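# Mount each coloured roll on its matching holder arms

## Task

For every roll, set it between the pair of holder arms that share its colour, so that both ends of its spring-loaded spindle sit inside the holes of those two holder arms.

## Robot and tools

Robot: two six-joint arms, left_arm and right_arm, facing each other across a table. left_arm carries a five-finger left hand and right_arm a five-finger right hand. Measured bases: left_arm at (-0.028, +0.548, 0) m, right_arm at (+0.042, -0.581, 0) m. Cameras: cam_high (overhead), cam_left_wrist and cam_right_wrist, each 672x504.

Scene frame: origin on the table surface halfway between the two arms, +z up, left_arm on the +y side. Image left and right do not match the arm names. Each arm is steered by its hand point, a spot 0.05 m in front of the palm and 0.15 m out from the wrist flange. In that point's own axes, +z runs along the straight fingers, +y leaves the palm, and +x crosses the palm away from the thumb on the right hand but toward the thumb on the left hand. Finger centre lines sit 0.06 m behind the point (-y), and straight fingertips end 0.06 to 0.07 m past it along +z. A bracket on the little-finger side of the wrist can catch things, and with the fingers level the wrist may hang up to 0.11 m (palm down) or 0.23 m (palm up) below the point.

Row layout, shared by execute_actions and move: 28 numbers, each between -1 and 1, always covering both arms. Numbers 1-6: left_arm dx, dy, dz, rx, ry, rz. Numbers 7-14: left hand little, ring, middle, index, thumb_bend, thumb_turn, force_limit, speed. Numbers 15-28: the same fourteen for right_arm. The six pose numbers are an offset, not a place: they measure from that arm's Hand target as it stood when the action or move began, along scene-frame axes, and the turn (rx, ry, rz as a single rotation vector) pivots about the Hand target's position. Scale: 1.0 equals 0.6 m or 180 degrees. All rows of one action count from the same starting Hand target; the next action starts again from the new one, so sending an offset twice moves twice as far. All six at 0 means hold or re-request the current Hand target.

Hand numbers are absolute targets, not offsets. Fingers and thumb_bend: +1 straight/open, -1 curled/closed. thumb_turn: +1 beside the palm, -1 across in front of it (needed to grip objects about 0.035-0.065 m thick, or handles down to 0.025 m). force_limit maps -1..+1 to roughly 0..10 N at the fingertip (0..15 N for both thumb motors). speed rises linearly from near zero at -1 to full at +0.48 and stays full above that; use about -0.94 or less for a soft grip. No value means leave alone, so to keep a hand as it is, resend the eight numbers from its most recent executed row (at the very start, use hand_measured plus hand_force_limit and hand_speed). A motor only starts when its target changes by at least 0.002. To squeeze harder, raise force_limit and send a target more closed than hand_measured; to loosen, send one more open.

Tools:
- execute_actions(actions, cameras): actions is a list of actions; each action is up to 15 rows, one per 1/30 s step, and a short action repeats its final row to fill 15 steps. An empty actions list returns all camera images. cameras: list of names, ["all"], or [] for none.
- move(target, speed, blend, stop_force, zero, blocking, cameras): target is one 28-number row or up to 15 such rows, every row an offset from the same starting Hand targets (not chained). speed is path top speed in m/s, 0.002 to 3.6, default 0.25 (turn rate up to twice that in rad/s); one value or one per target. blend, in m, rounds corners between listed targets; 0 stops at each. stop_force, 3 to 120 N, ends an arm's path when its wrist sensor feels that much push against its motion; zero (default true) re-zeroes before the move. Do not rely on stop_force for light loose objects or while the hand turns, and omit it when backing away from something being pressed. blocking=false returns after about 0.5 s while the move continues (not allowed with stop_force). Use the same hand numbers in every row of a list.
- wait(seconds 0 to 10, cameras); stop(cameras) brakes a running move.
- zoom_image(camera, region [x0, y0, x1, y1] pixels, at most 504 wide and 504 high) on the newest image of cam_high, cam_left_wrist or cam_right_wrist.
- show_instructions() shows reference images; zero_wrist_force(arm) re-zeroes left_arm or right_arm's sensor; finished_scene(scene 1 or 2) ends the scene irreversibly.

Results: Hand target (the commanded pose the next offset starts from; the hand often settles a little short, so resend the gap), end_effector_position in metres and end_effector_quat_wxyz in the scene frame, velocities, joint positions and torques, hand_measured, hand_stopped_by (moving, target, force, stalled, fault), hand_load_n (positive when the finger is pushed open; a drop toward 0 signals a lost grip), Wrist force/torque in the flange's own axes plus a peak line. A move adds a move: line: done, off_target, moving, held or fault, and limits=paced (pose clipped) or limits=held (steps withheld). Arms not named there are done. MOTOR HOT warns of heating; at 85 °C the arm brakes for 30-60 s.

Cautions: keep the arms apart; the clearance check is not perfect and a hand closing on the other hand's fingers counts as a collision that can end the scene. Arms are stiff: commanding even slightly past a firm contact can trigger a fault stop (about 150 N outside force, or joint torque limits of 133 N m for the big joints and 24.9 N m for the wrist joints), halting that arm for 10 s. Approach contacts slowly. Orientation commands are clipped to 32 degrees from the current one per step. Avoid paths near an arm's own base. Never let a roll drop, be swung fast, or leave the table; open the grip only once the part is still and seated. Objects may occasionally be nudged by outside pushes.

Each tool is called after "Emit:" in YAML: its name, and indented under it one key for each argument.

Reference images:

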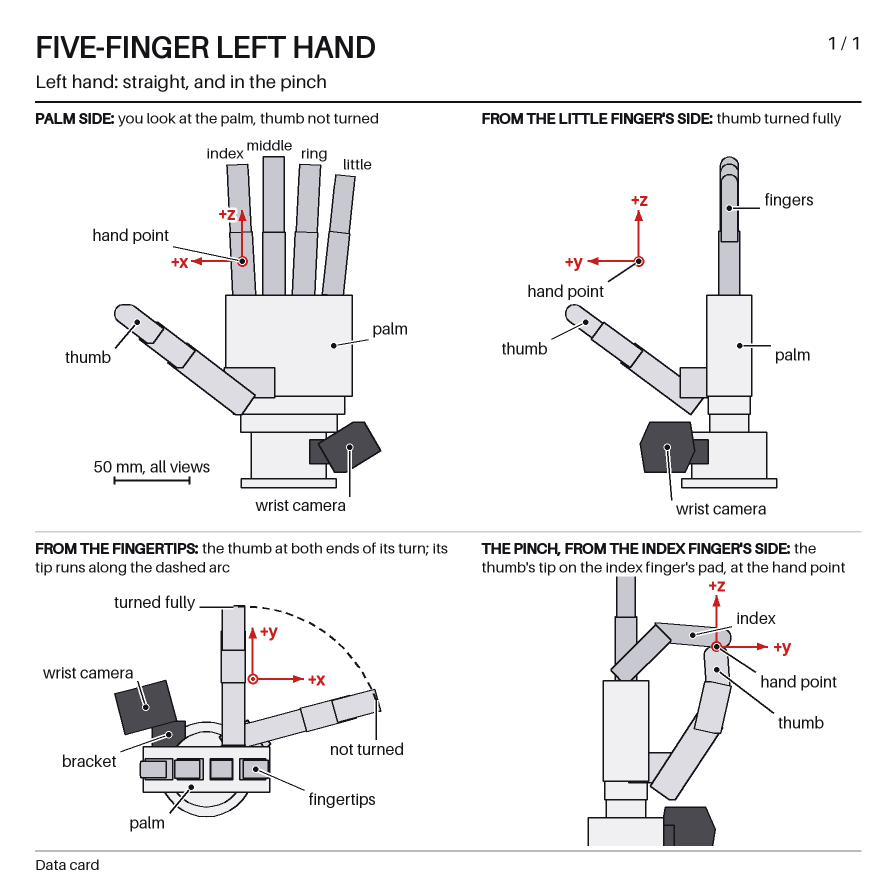

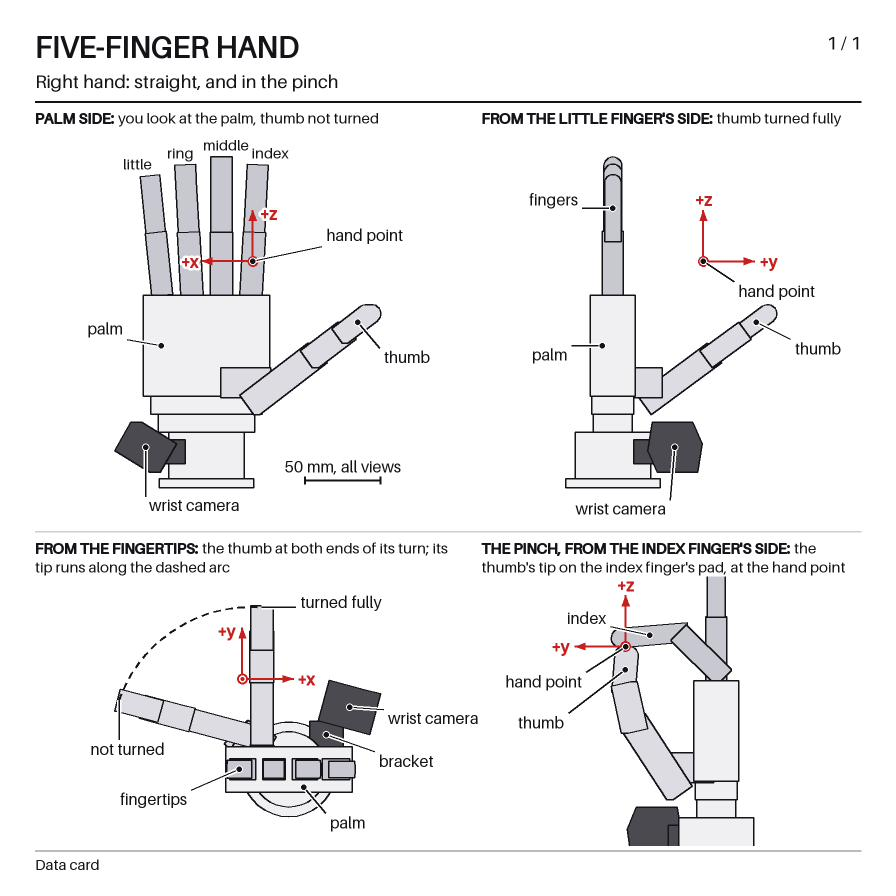

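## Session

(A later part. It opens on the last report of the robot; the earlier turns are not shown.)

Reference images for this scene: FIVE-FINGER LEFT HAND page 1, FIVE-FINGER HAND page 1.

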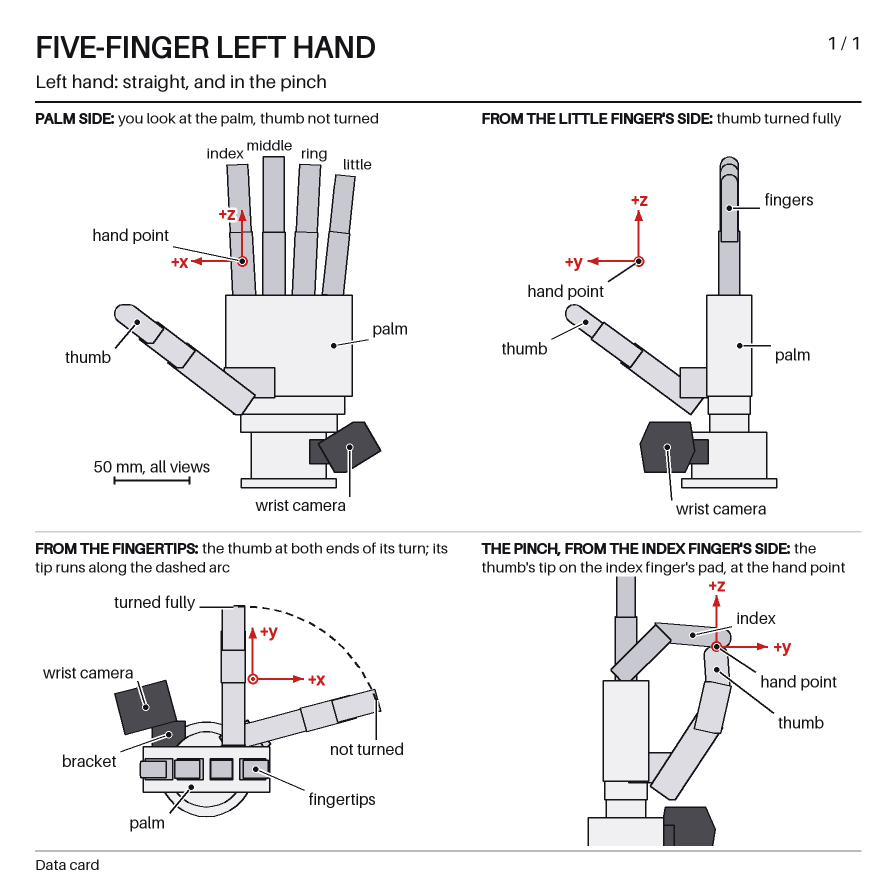

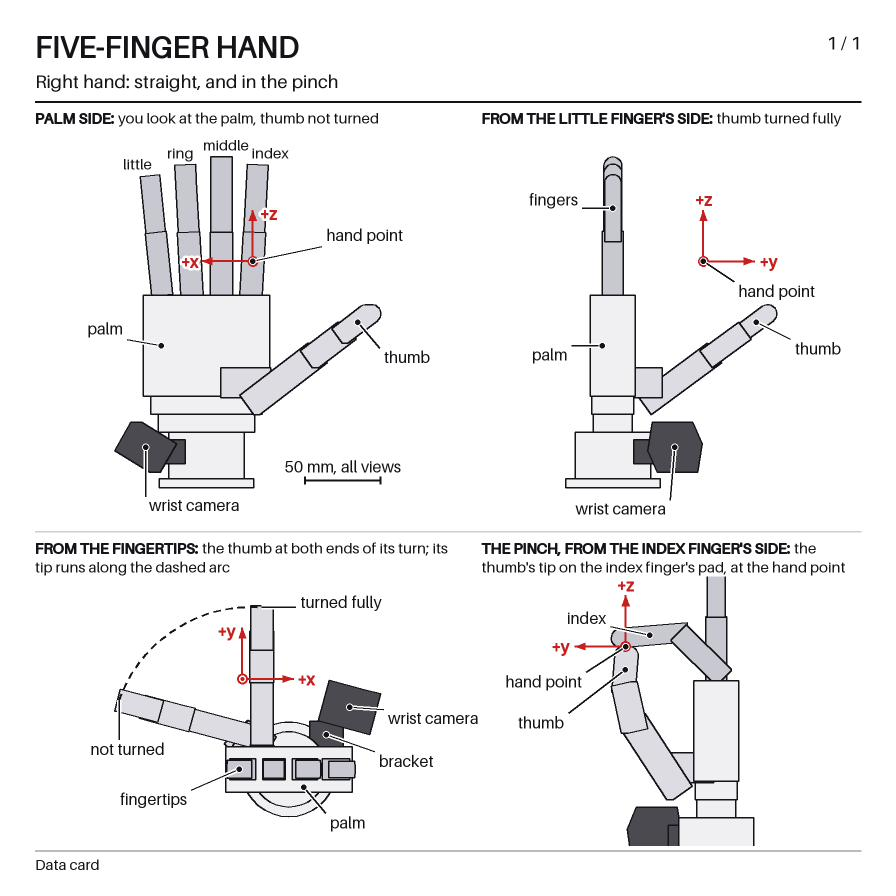

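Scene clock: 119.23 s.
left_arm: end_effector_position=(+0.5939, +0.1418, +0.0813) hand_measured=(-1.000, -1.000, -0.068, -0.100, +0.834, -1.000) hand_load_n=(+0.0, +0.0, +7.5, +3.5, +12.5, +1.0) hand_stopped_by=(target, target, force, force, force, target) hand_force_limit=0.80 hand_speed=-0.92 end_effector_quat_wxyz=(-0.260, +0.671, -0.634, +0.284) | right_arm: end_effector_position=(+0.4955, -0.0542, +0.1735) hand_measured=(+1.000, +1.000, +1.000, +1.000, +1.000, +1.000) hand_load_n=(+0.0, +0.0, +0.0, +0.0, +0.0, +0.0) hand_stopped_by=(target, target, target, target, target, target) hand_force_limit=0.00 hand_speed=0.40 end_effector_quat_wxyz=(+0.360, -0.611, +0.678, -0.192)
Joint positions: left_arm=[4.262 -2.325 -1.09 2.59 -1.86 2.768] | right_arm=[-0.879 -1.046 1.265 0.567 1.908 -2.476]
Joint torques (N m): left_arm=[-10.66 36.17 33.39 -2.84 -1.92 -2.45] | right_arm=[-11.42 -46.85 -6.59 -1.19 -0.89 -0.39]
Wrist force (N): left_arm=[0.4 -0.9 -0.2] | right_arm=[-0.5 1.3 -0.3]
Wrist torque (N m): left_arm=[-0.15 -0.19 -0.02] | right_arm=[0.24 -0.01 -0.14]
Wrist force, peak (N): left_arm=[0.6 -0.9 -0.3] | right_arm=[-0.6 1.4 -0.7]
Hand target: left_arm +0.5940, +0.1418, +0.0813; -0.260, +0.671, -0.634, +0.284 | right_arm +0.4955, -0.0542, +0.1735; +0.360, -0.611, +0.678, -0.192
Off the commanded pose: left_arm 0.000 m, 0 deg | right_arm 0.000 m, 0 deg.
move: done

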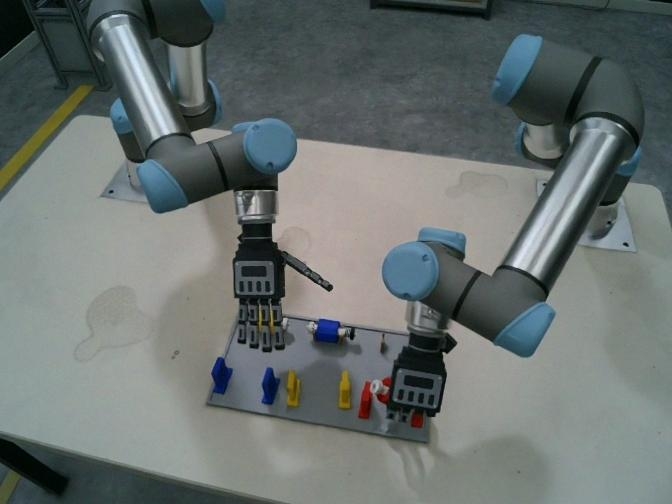

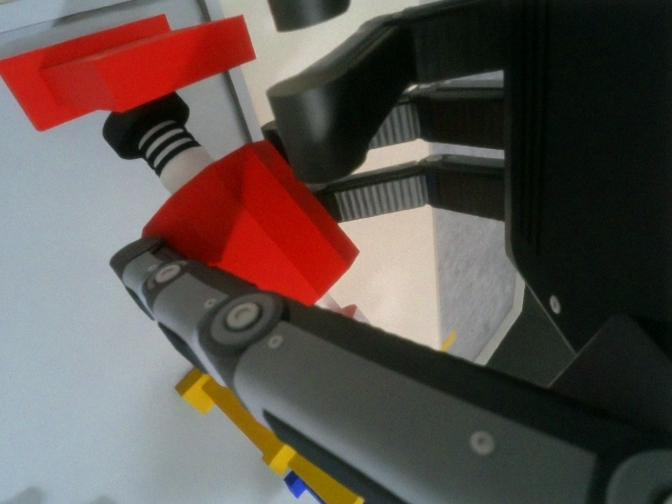

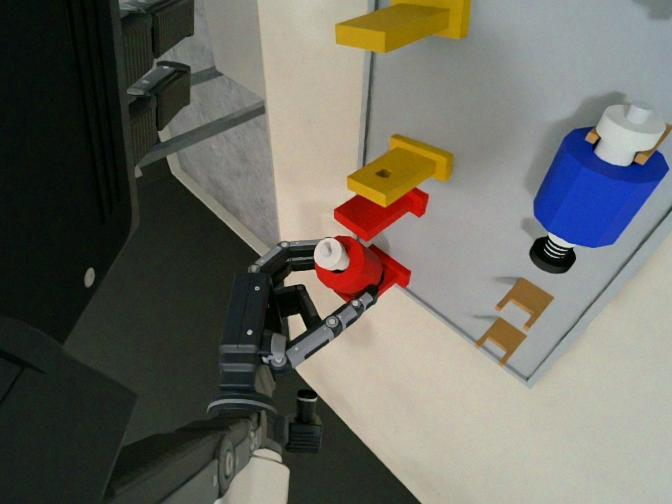

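Emit:
move:
  target:
    - [0,-0.02,0.005,0,0,0,-1,-1,-0.6,-0.6,-0.3,-1,0.8,-0.92,0,0,0,0,0,0,1,1,1,1,1,1,0,0.4]
    - [0,-0.02,0.0667,0,0,0,-1,-1,-0.6,-0.6,-0.3,-1,0.8,-0.92,0,0,0,0,0,0,1,1,1,1,1,1,0,0.4]
  speed: 0.08
  cameras: ["cam_left_wrist","cam_right_wrist","cam_high"]

Emit:
zoom_image:
  camera: "cam_left_wrist"
  region: [0, 0, 300, 240]

Emit:
zoom_image:
  camera: "cam_right_wrist"
  region: [210, 160, 450, 360]

Emit:
zoom_image:
  camera: "cam_high"
  region: [330, 340, 450, 440]

Scene clock: 123.37 s.
left_arm: end_effector_position=(+0.5939, +0.1298, +0.1212) hand_measured=(-1.000, -1.000, -0.068, -0.100, +0.834, -1.000) hand_load_n=(+0.0, +0.0, +8.0, +3.5, +12.5, +1.0) hand_stopped_by=(target, target, force, force, force, target) hand_force_limit=0.80 hand_speed=-0.92 end_effector_quat_wxyz=(-0.260, +0.671, -0.634, +0.284) | right_arm: end_effector_position=(+0.4955, -0.0542, +0.1735) hand_measured=(+1.000, +1.000, +1.000, +1.000, +1.000, +1.000) hand_load_n=(+0.0, +0.0, +0.0, +0.0, +0.0, +0.0) hand_stopped_by=(target, target, target, target, target, target) hand_force_limit=0.00 hand_speed=0.40 end_effector_quat_wxyz=(+0.360, -0.611, +0.678, -0.192)
Joint positions: left_arm=[4.244 -2.322 -0.992 2.485 -1.873 2.754] | right_arm=[-0.879 -1.046 1.265 0.567 1.908 -2.476]
Joint torques (N m): left_arm=[-11.6 58.05 33.74 -2.9 -1.75 -2.64] | right_arm=[-9.41 -45.66 -7.74 -0.93 -0.36 -0.33]
Wrist force (N): left_arm=[0.5 -0.7 -0.2] | right_arm=[-0.3 1.0 -0.6]
Wrist torque (N m): left_arm=[-0.06 -0.19 0.00] | right_arm=[0.22 -0.04 -0.14]
Wrist force, peak (N): left_arm=[0.3 -1.1 -0.6] | right_arm=[-0.5 1.5 -0.6]
Hand target: left_arm +0.5940, +0.1298, +0.1213; -0.260, +0.671, -0.634, +0.284 | right_arm +0.4955, -0.0542, +0.1735; +0.360, -0.611, +0.678, -0.192
Off the commanded pose: left_arm 0.000 m, 0 deg | right_arm 0.000 m, 0 deg.
move: done

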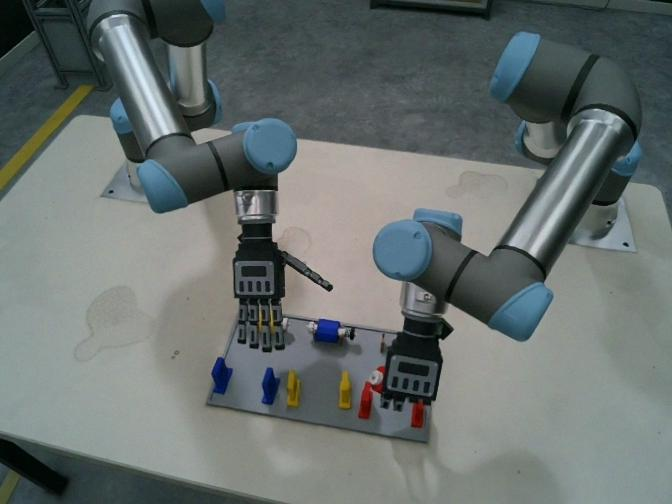

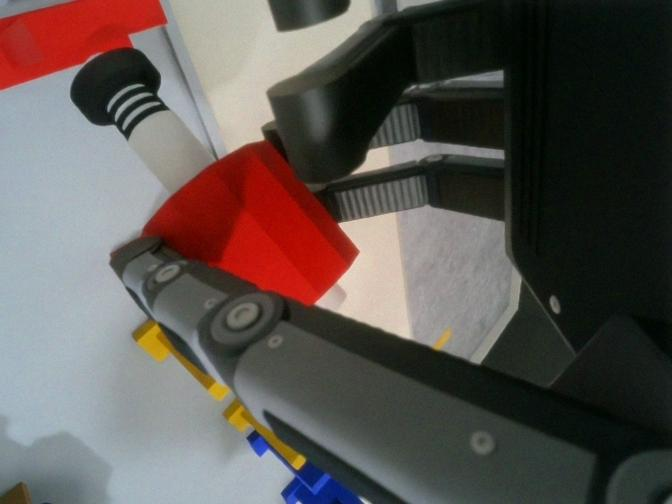

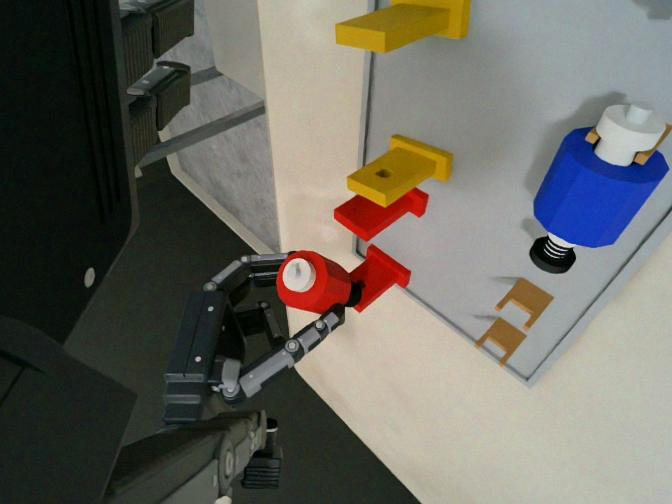

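Scaled by 1.680 from the camera's 672x504 image, which has a finer 960x720 frame.

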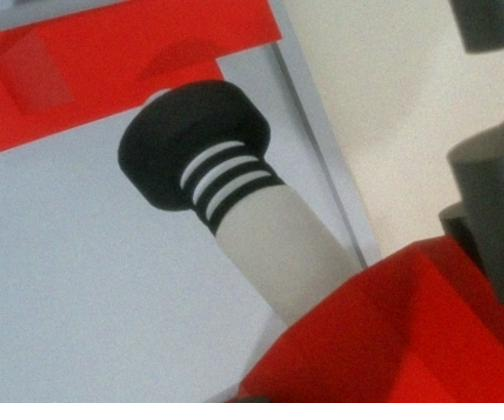

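Scaled by 2.100 from the camera's 672x504 image, which has a finer 960x720 frame.

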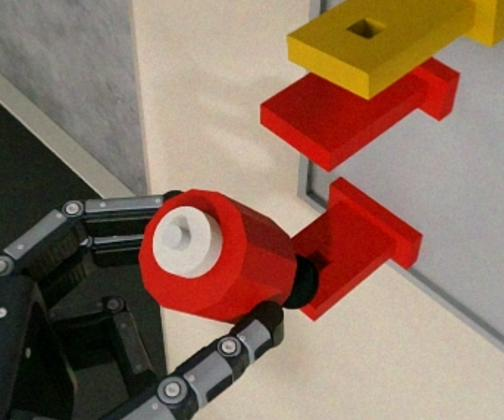

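Scaled by 4.200 from the camera's 672x504 image, which has a finer 960x720 frame.

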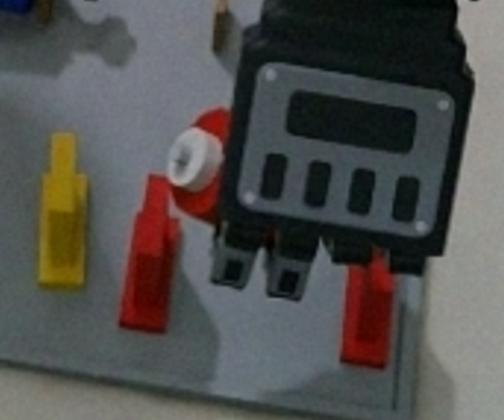

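Emit:
move:
  target: [-0.01,0,0.01,0.0889,-0.0023,-0.0389,-1,-1,-0.6,-0.6,-0.3,-1,0.8,-0.92,0,0,0,0,0,0,1,1,1,1,1,1,0,0.4]
  speed: 0.1
  cameras: ["cam_left_wrist","cam_right_wrist","cam_high"]

Emit:
zoom_image:
  camera: "cam_right_wrist"
  region: [210, 160, 450, 360]

Emit:
zoom_image:
  camera: "cam_high"
  region: [330, 340, 450, 440]

Scene clock: 126.37 s.
left_arm: end_effector_position=(+0.5880, +0.1298, +0.1273) hand_measured=(-1.000, -1.000, -0.068, -0.100, +0.834, -1.000) hand_load_n=(+0.0, +0.0, +8.0, +3.5, +12.5, +1.0) hand_stopped_by=(target, target, force, force, force, target) hand_force_limit=0.80 hand_speed=-0.92 end_effector_quat_wxyz=(-0.335, +0.588, -0.706, +0.211) | right_arm: end_effector_position=(+0.4955, -0.0542, +0.1735) hand_measured=(+1.000, +1.000, +1.000, +1.000, +1.000, +1.000) hand_load_n=(+0.0, +0.0, +0.0, +0.0, +0.0, +0.0) hand_stopped_by=(target, target, target, target, target, target) hand_force_limit=0.00 hand_speed=0.40 end_effector_quat_wxyz=(+0.360, -0.611, +0.678, -0.192)
Joint positions: left_arm=[4.175 -2.401 -0.836 2.366 -2.026 2.975] | right_arm=[-0.879 -1.046 1.265 0.567 1.908 -2.476]
Joint torques (N m): left_arm=[-12.03 39.43 33.17 -3.16 -1.79 2.59] | right_arm=[-9.18 -45.87 -4.52 -1.26 -0.55 -0.33]
Wrist force (N): left_arm=[0.4 0.2 -0.8] | right_arm=[-0.5 1.1 -0.5]
Wrist torque (N m): left_arm=[0.13 -0.15 -0.16] | right_arm=[0.24 -0.01 -0.15]
Wrist force, peak (N): left_arm=[0.4 -0.9 -0.1] | right_arm=[-0.4 1.4 -0.9]
Hand target: left_arm +0.5880, +0.1298, +0.1273; +0.335, -0.588, +0.706, -0.211 | right_arm +0.4955, -0.0542, +0.1735; +0.360, -0.611, +0.678, -0.192
Off the commanded pose: left_arm 0.000 m, 0 deg | right_arm 0.000 m, 0 deg.
move: done

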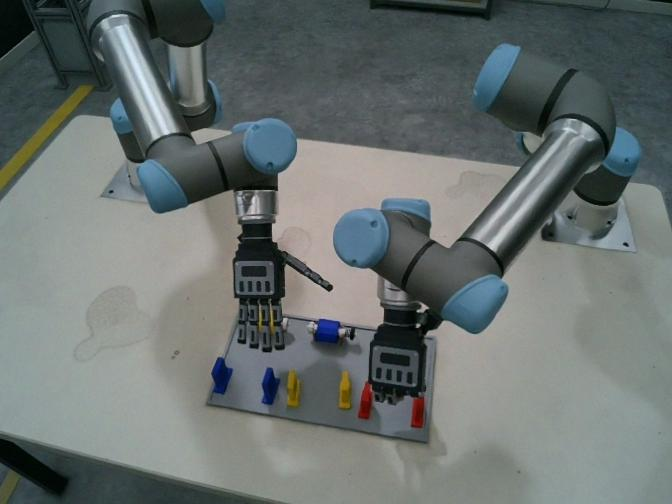

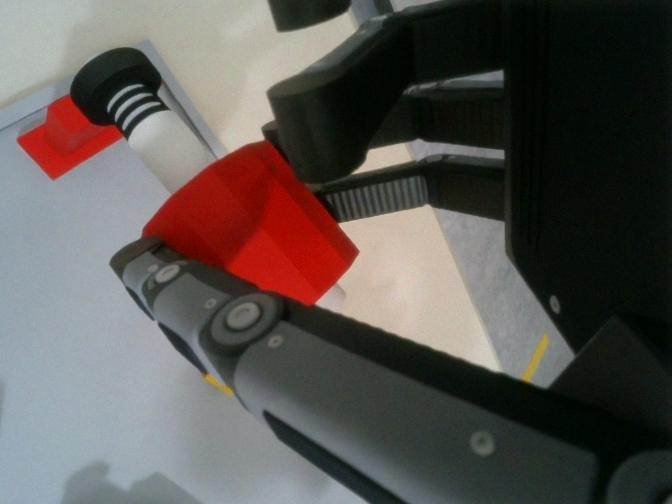

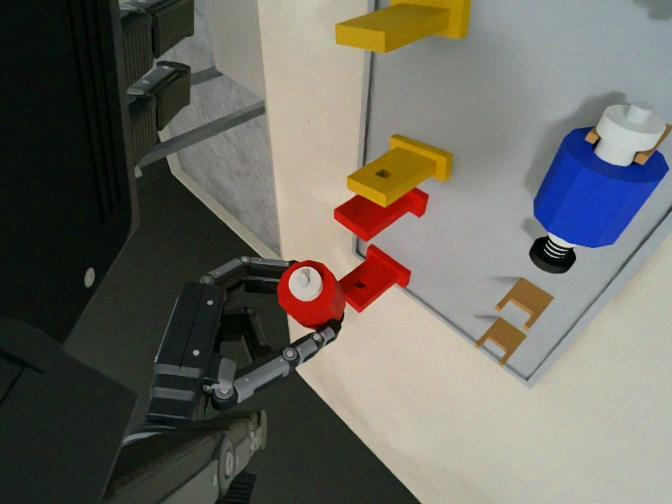

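Scaled by 2.100 from the camera's 672x504 image, which has a finer 960x720 frame.

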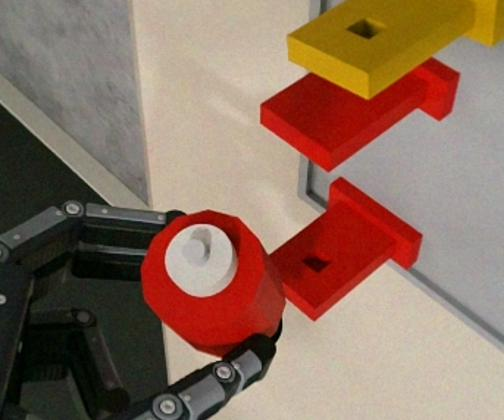

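Scaled by 4.200 from the camera's 672x504 image, which has a finer 960x720 frame.

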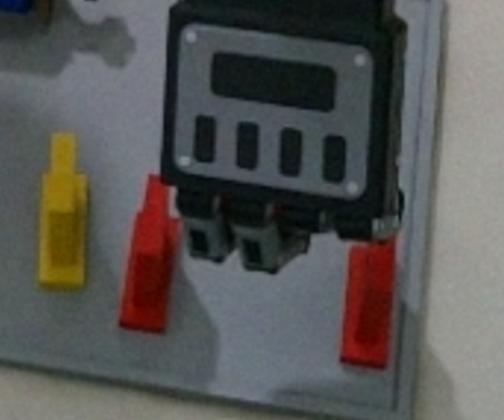

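Emit:
move:
  target: [0.0067,0,-0.0267,0,0,0,-1,-1,-0.6,-0.6,-0.3,-1,0.8,-0.92,0,0,0,0,0,0,1,1,1,1,1,1,0,0.4]
  speed: 0.08
  stop_force: 3
  cameras: ["cam_left_wrist","cam_right_wrist"]

Emit:
zoom_image:
  camera: "cam_left_wrist"
  region: [0, 0, 300, 240]

Emit:
zoom_image:
  camera: "cam_right_wrist"
  region: [210, 160, 450, 360]

Scene clock: 128.50 s.
left_arm: end_effector_position=(+0.5920, +0.1298, +0.1113) hand_measured=(-1.000, -1.000, -0.068, -0.100, +0.834, -1.000) hand_load_n=(+0.0, +0.0, +7.5, +3.5, +12.5, +1.0) hand_stopped_by=(target, target, force, force, force, target) hand_force_limit=0.80 hand_speed=-0.92 end_effector_quat_wxyz=(-0.335, +0.588, -0.706, +0.211) | right_arm: end_effector_position=(+0.4955, -0.0542, +0.1735) hand_measured=(+1.000, +1.000, +1.000, +1.000, +1.000, +1.000) hand_load_n=(+0.0, +0.0, +0.0, +0.0, +0.0, +0.0) hand_stopped_by=(target, target, target, target, target, target) hand_force_limit=0.00 hand_speed=0.40 end_effector_quat_wxyz=(+0.360, -0.611, +0.678, -0.192)
Joint positions: left_arm=[4.178 -2.416 -0.85 2.396 -2.024 2.978] | right_arm=[-0.879 -1.046 1.265 0.567 1.908 -2.476]
Joint torques (N m): left_arm=[12.04 39.56 7.11 0.82 0.71 2.56] | right_arm=[-9.44 -46.01 -5.36 -1.18 -0.62 -0.19]
Wrist force (N): left_arm=[0.5 0.0 -0.7] | right_arm=[-0.2 1.3 -0.6]
Wrist torque (N m): left_arm=[0.10 -0.15 -0.17] | right_arm=[0.27 -0.04 -0.13]
Wrist force, peak (N): left_arm=[0.4 0.1 -0.9] | right_arm=[-0.5 1.6 -0.4]
Hand target: left_arm +0.5920, +0.1298, +0.1113; +0.335, -0.588, +0.706, -0.211 | right_arm +0.4955, -0.0542, +0.1735; +0.360, -0.611, +0.678, -0.192
Off the commanded pose: left_arm 0.000 m, 0 deg | right_arm 0.000 m, 0 deg.
move: done
Images, in order (width x height): cam_left_wrist 672x504, cam_right_wrist 672x504.

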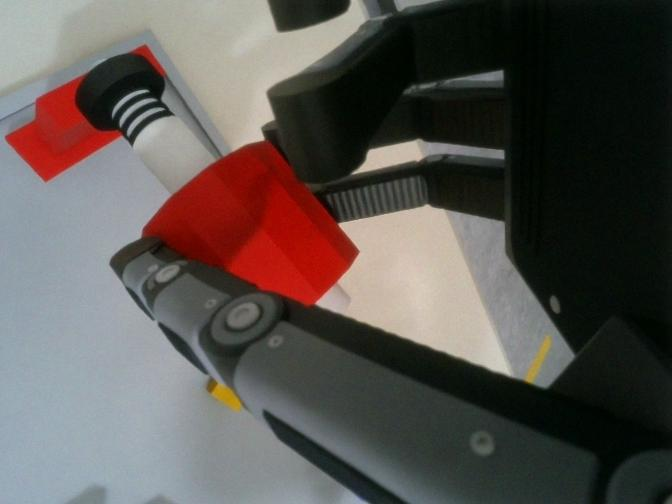

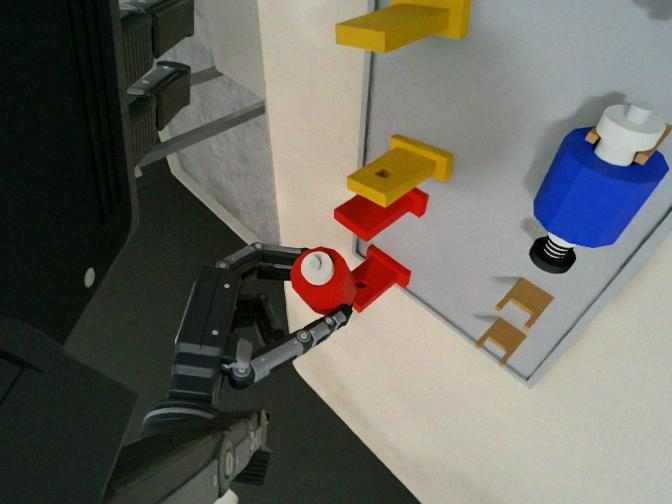

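Scaled by 1.680 from the camera's 672x504 image, which has a finer 960x720 frame.

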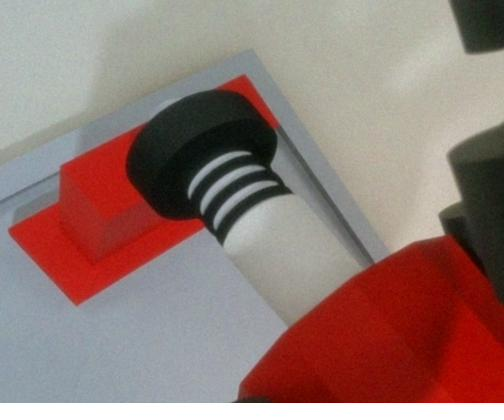

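Scaled by 2.100 from the camera's 672x504 image, which has a finer 960x720 frame.

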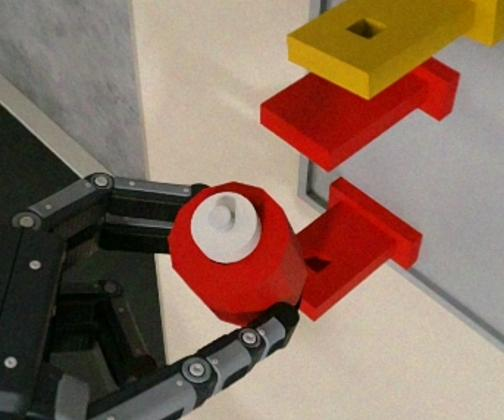

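Emit:
zoom_image:
  camera: "cam_left_wrist"
  region: [0, 20, 200, 190]

Scaled by 2.520 from the camera's 672x504 image, which has a finer 960x720 frame.

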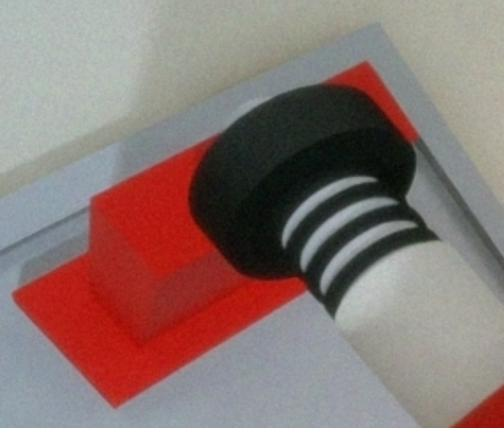

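Emit:
move:
  target: [0,-0.02,-0.01,0,0,0,-1,-1,-0.6,-0.6,-0.3,-1,0.8,-0.92,0,0,0,0,0,0,1,1,1,1,1,1,0,0.4]
  speed: 0.05
  stop_force: 3
  cameras: ["cam_left_wrist","cam_right_wrist"]

Emit:
zoom_image:
  camera: "cam_left_wrist"
  region: [0, 0, 200, 170]

Emit:
zoom_image:
  camera: "cam_right_wrist"
  region: [210, 160, 450, 360]

Scene clock: 130.87 s.
left_arm: end_effector_position=(+0.5920, +0.1178, +0.1053) hand_measured=(-1.000, -1.000, -0.068, -0.100, +0.834, -1.000) hand_load_n=(+0.0, +0.0, +7.5, +3.5, +12.5, +1.0) hand_stopped_by=(target, target, force, force, force, target) hand_force_limit=0.80 hand_speed=-0.92 end_effector_quat_wxyz=(-0.335, +0.588, -0.706, +0.211) | right_arm: end_effector_position=(+0.4955, -0.0542, +0.1735) hand_measured=(+1.000, +1.000, +1.000, +1.000, +1.000, +1.000) hand_load_n=(+0.0, +0.0, +0.0, +0.0, +0.0, +0.0) hand_stopped_by=(target, target, target, target, target, target) hand_force_limit=0.00 hand_speed=0.40 end_effector_quat_wxyz=(+0.360, -0.611, +0.678, -0.192)
Joint positions: left_arm=[4.162 -2.445 -0.813 2.382 -2.035 2.964] | right_arm=[-0.879 -1.046 1.265 0.567 1.908 -2.476]
Joint torques (N m): left_arm=[-11.79 40.36 34.05 -3.02 -2.03 -2.58] | right_arm=[-10.36 -46.16 -6.99 -1.03 -0.53 -0.45]
Wrist force (N): left_arm=[0.4 0.4 -0.5] | right_arm=[-0.2 1.2 -0.5]
Wrist torque (N m): left_arm=[0.13 -0.14 -0.02] | right_arm=[0.25 -0.05 -0.13]
Wrist force, peak (N): left_arm=[0.7 0.1 -0.7] | right_arm=[-0.7 1.4 -0.6]
Hand target: left_arm +0.5920, +0.1178, +0.1053; +0.335, -0.588, +0.706, -0.211 | right_arm +0.4955, -0.0542, +0.1735; +0.360, -0.611, +0.678, -0.192
Off the commanded pose: left_arm 0.000 m, 0 deg | right_arm 0.000 m, 0 deg.
move: done
Images, in order (width x height): cam_left_wrist 672x504, cam_right_wrist 672x504.

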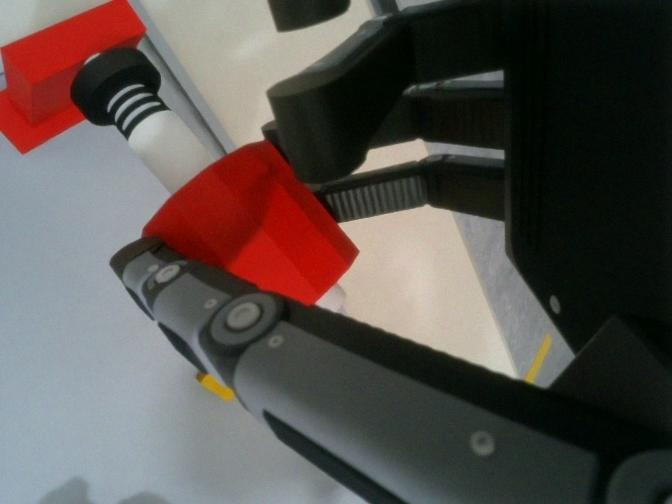

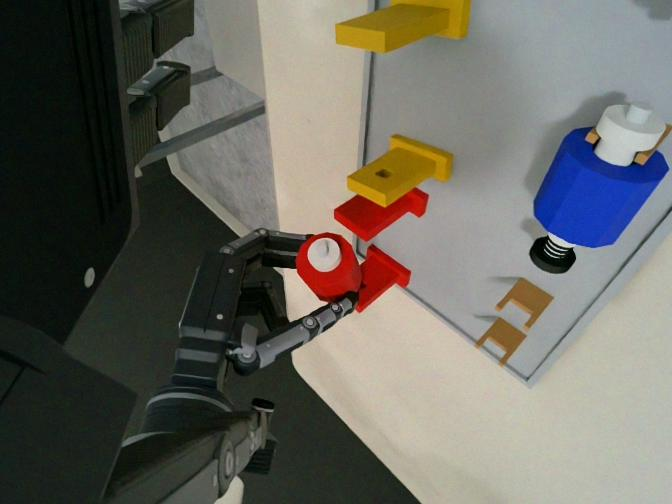

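Scaled by 2.520 from the camera's 672x504 image, which has a finer 960x720 frame.

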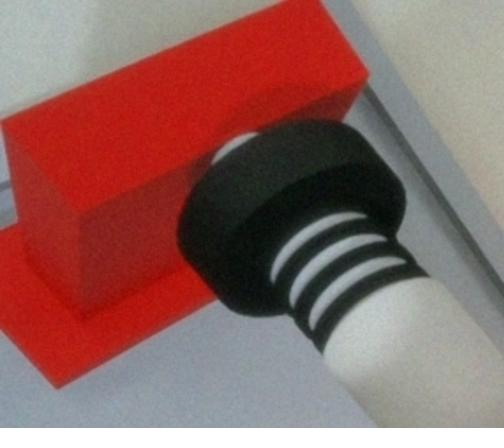

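Scaled by 2.100 from the camera's 672x504 image, which has a finer 960x720 frame.

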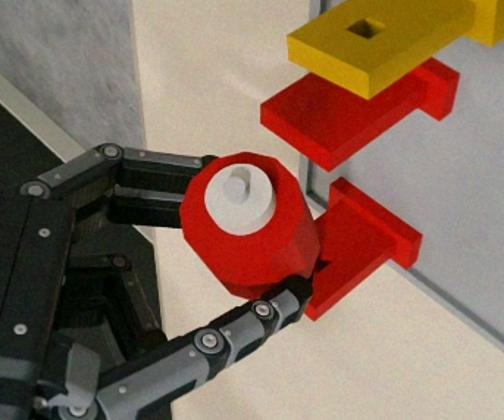

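Emit:
move:
  target:
    - [0,0.0042,0,0,0,0,-1,-1,-0.6,-0.6,-0.3,-1,0.8,-0.92,0,0,0,0,0,0,1,1,1,1,1,1,0,0.4]
    - [0,0.0042,-0.025,0,0,0,-1,-1,-0.6,-0.6,-0.3,-1,0.8,-0.92,0,0,0,0,0,0,1,1,1,1,1,1,0,0.4]
  speed: 0.02
  stop_force: 3
  cameras: ["cam_left_wrist","cam_right_wrist"]

Emit:
zoom_image:
  camera: "cam_left_wrist"
  region: [0, 0, 200, 170]

Scene clock: 133.00 s.
left_arm: end_effector_position=(+0.5920, +0.1203, +0.0903) hand_measured=(-1.000, -1.000, -0.068, -0.100, +0.834, -1.000) hand_load_n=(+0.0, +0.5, +7.5, +3.0, +13.0, -2.0) hand_stopped_by=(target, target, force, force, force, target) hand_force_limit=0.80 hand_speed=-0.92 end_effector_quat_wxyz=(-0.335, +0.588, -0.706, +0.211) | right_arm: end_effector_position=(+0.4955, -0.0542, +0.1735) hand_measured=(+1.000, +1.000, +1.000, +1.000, +1.000, +1.000) hand_load_n=(+0.0, +0.0, +0.0, +0.0, +0.0, +0.0) hand_stopped_by=(target, target, target, target, target, target) hand_force_limit=0.00 hand_speed=0.40 end_effector_quat_wxyz=(+0.360, -0.611, +0.678, -0.192)
Joint positions: left_arm=[4.165 -2.446 -0.85 2.421 -2.033 2.967] | right_arm=[-0.879 -1.046 1.265 0.567 1.908 -2.476]
Joint torques (N m): left_arm=[8.08 39.17 7 1.05 0.91 2.2] | right_arm=[-7.9 -47.24 -6.8 -1.13 -0.42 -0.37]
Wrist force (N): left_arm=[-1.6 -0.5 -1.9] | right_arm=[-0.6 1.3 -0.7]
Wrist torque (N m): left_arm=[0.07 -0.10 -0.15] | right_arm=[0.29 0.02 -0.14]
Wrist force, peak (N): left_arm=[-1.7 -0.7 -2.1] | right_arm=[-0.5 1.4 -0.5]
Hand target: left_arm +0.5920, +0.1203, +0.0903; +0.335, -0.588, +0.706, -0.211 | right_arm +0.4955, -0.0542, +0.1735; +0.360, -0.611, +0.678, -0.192
Off the commanded pose: left_arm 0.000 m, 0 deg | right_arm 0.000 m, 0 deg.
move: done
Images, in order (width x height): cam_left_wrist 672x504, cam_right_wrist 672x504.

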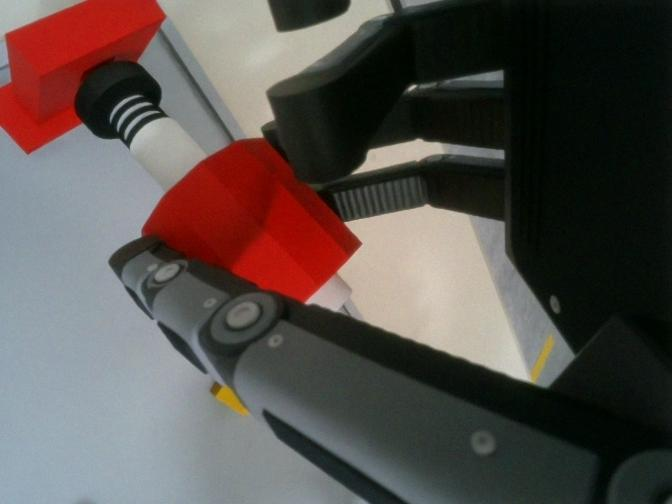

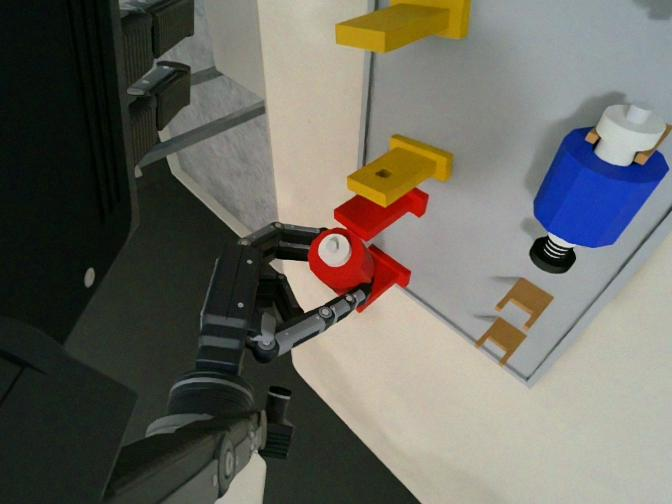

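Scaled by 2.520 from the camera's 672x504 image, which has a finer 960x720 frame.

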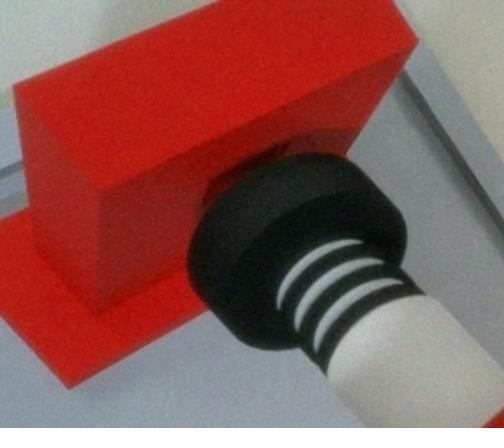

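Emit:
zoom_image:
  camera: "cam_right_wrist"
  region: [250, 190, 430, 330]

Emit:
execute_actions:
  actions: []
  cameras: ["cam_high"]

Emit:
zoom_image:
  camera: "cam_high"
  region: [330, 340, 450, 440]

Scaled by 2.800 from the camera's 672x504 image, which has a finer 960x720 frame.

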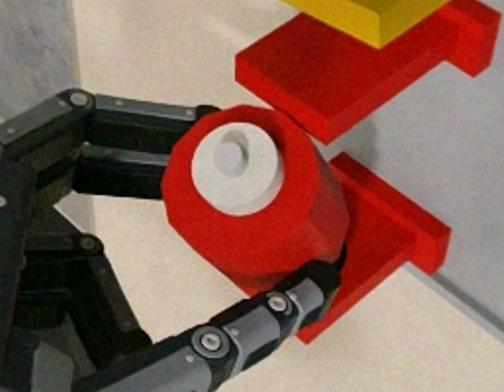

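Scene clock: 133.57 s.
left_arm: end_effector_position=(+0.5920, +0.1203, +0.0903) hand_measured=(-1.000, -1.000, -0.068, -0.100, +0.834, -1.000) hand_load_n=(+0.0, +0.0, +7.5, +3.0, +13.0, -2.0) hand_stopped_by=(target, target, force, force, force, target) hand_force_limit=0.80 hand_speed=-0.92 end_effector_quat_wxyz=(-0.335, +0.588, -0.706, +0.211) | right_arm: end_effector_position=(+0.4955, -0.0542, +0.1735) hand_measured=(+1.000, +1.000, +1.000, +1.000, +1.000, +1.000) hand_load_n=(+0.0, +0.0, +0.0, +0.0, +0.0, +0.0) hand_stopped_by=(target, target, target, target, target, target) hand_force_limit=0.00 hand_speed=0.40 end_effector_quat_wxyz=(+0.360, -0.611, +0.678, -0.192)
Joint positions: left_arm=[4.165 -2.446 -0.85 2.421 -2.033 2.967] | right_arm=[-0.879 -1.046 1.265 0.567 1.908 -2.476]
Joint velocities: within noise
Joint torques (N m): left_arm=[7.74 38.63 6.53 1.03 0.74 2.41] | right_arm=[-8.98 -45.02 -6.18 -0.99 -0.47 -0.32]
Wrist force (N): left_arm=[-1.6 -0.6 -1.9] | right_arm=[-0.1 1.2 -0.8]
Wrist torque (N m): left_arm=[0.05 -0.10 -0.15] | right_arm=[0.27 -0.05 -0.12]
Wrist force, peak (N): left_arm=[-1.7 -0.6 -2.1] | right_arm=[-0.1 1.4 -0.7]
Hand target: left_arm +0.5920, +0.1203, +0.0903; +0.335, -0.588, +0.706, -0.211 | right_arm +0.4955, -0.0542, +0.1735; +0.360, -0.611, +0.678, -0.192
Off the commanded pose: left_arm 0.000 m, 0 deg | right_arm 0.000 m, 0 deg.
Images, in order (width x height): cam_high 672x504.

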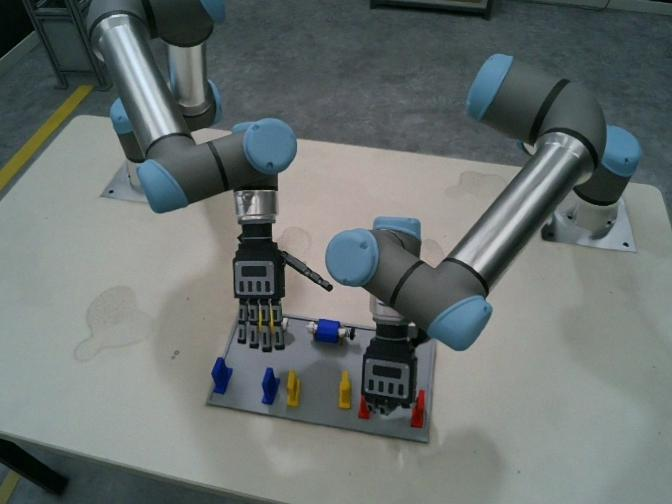

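Scaled by 4.200 from the camera's 672x504 image, which has a finer 960x720 frame.

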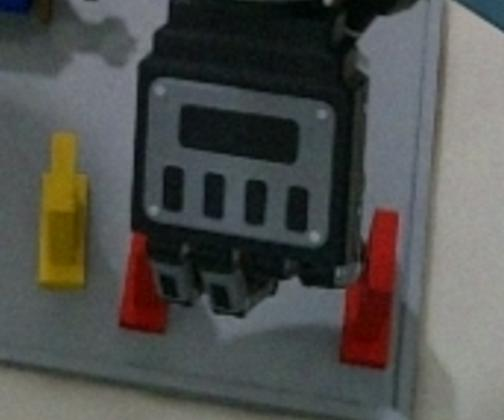

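Emit:
move:
  target: [0,0.0133,-0.0033,0,0,0,-1,-1,-0.6,-0.6,-0.3,-1,0.8,-0.92,0,0,0,0,0,0,1,1,1,1,1,1,0,0.4]
  speed: 0.03
  stop_force: 3
  cameras: ["cam_left_wrist","cam_right_wrist"]

Emit:
zoom_image:
  camera: "cam_left_wrist"
  region: [0, 0, 200, 170]

Emit:
zoom_image:
  camera: "cam_right_wrist"
  region: [250, 190, 430, 330]

Scene clock: 135.97 s.
left_arm: end_effector_position=(+0.5920, +0.1283, +0.0883) hand_measured=(-1.000, -1.000, -0.068, -0.100, +0.834, -1.000) hand_load_n=(+0.0, +0.0, +7.0, +4.5, +13.0, +0.5) hand_stopped_by=(target, target, force, force, force, target) hand_force_limit=0.80 hand_speed=-0.92 end_effector_quat_wxyz=(-0.335, +0.588, -0.706, +0.211) | right_arm: end_effector_position=(+0.4955, -0.0542, +0.1735) hand_measured=(+1.000, +1.000, +1.000, +1.000, +1.000, +1.000) hand_load_n=(+0.0, +0.0, +0.0, +0.0, +0.0, +0.0) hand_stopped_by=(target, target, target, target, target, target) hand_force_limit=0.00 hand_speed=0.40 end_effector_quat_wxyz=(+0.360, -0.611, +0.678, -0.192)
Joint positions: left_arm=[4.176 -2.43 -0.884 2.443 -2.025 2.977] | right_arm=[-0.879 -1.046 1.265 0.567 1.908 -2.476]
Joint torques (N m): left_arm=[12.12 61.57 7.59 0.77 0.63 2.5] | right_arm=[-9.02 -47.25 -6.68 -1.04 -0.37 -0.33]
Wrist force (N): left_arm=[0.7 0.1 -0.8] | right_arm=[-0.6 1.1 -0.3]
Wrist torque (N m): left_arm=[0.14 -0.16 -0.18] | right_arm=[0.23 0.00 -0.15]
Wrist force, peak (N): left_arm=[-1.7 -0.4 -2.1] | right_arm=[-0.7 1.4 -0.4]
Hand target: left_arm +0.5920, +0.1283, +0.0883; +0.335, -0.588, +0.706, -0.211 | right_arm +0.4955, -0.0542, +0.1735; +0.360, -0.611, +0.678, -0.192
Off the commanded pose: left_arm 0.000 m, 0 deg | right_arm 0.000 m, 0 deg.
move: done
Images, in order (width x height): cam_left_wrist 672x504, cam_right_wrist 672x504.

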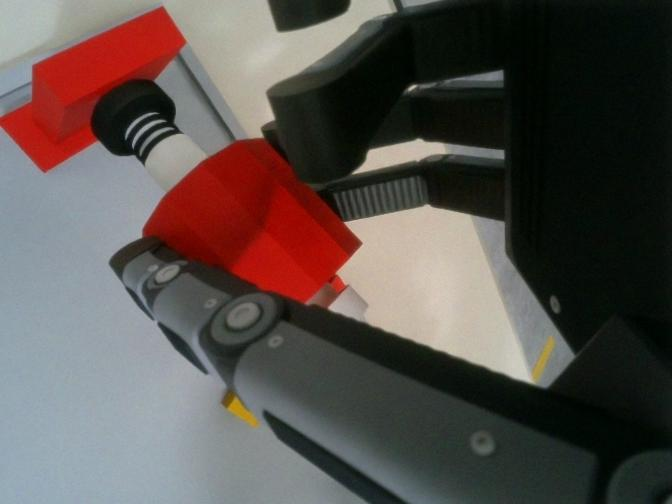

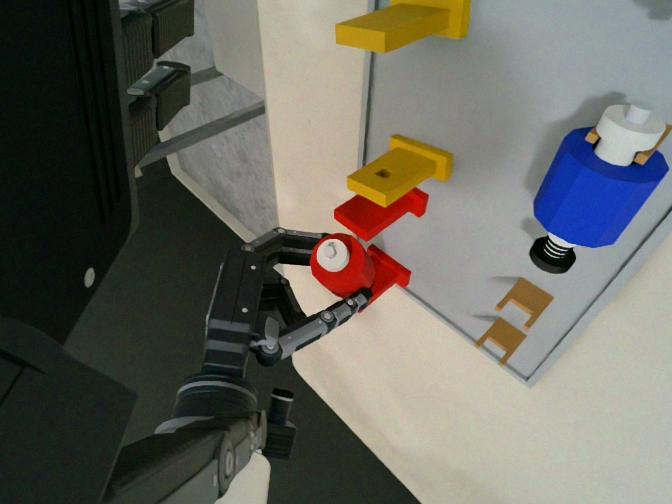

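Scaled by 2.520 from the camera's 672x504 image, which has a finer 960x720 frame.

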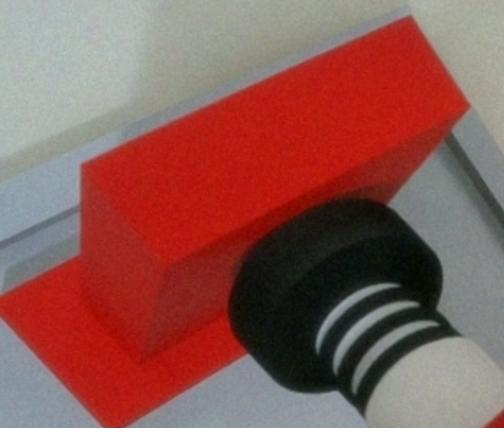

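Scaled by 2.800 from the camera's 672x504 image, which has a finer 960x720 frame.

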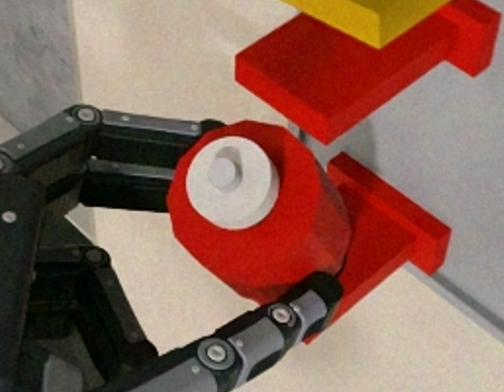

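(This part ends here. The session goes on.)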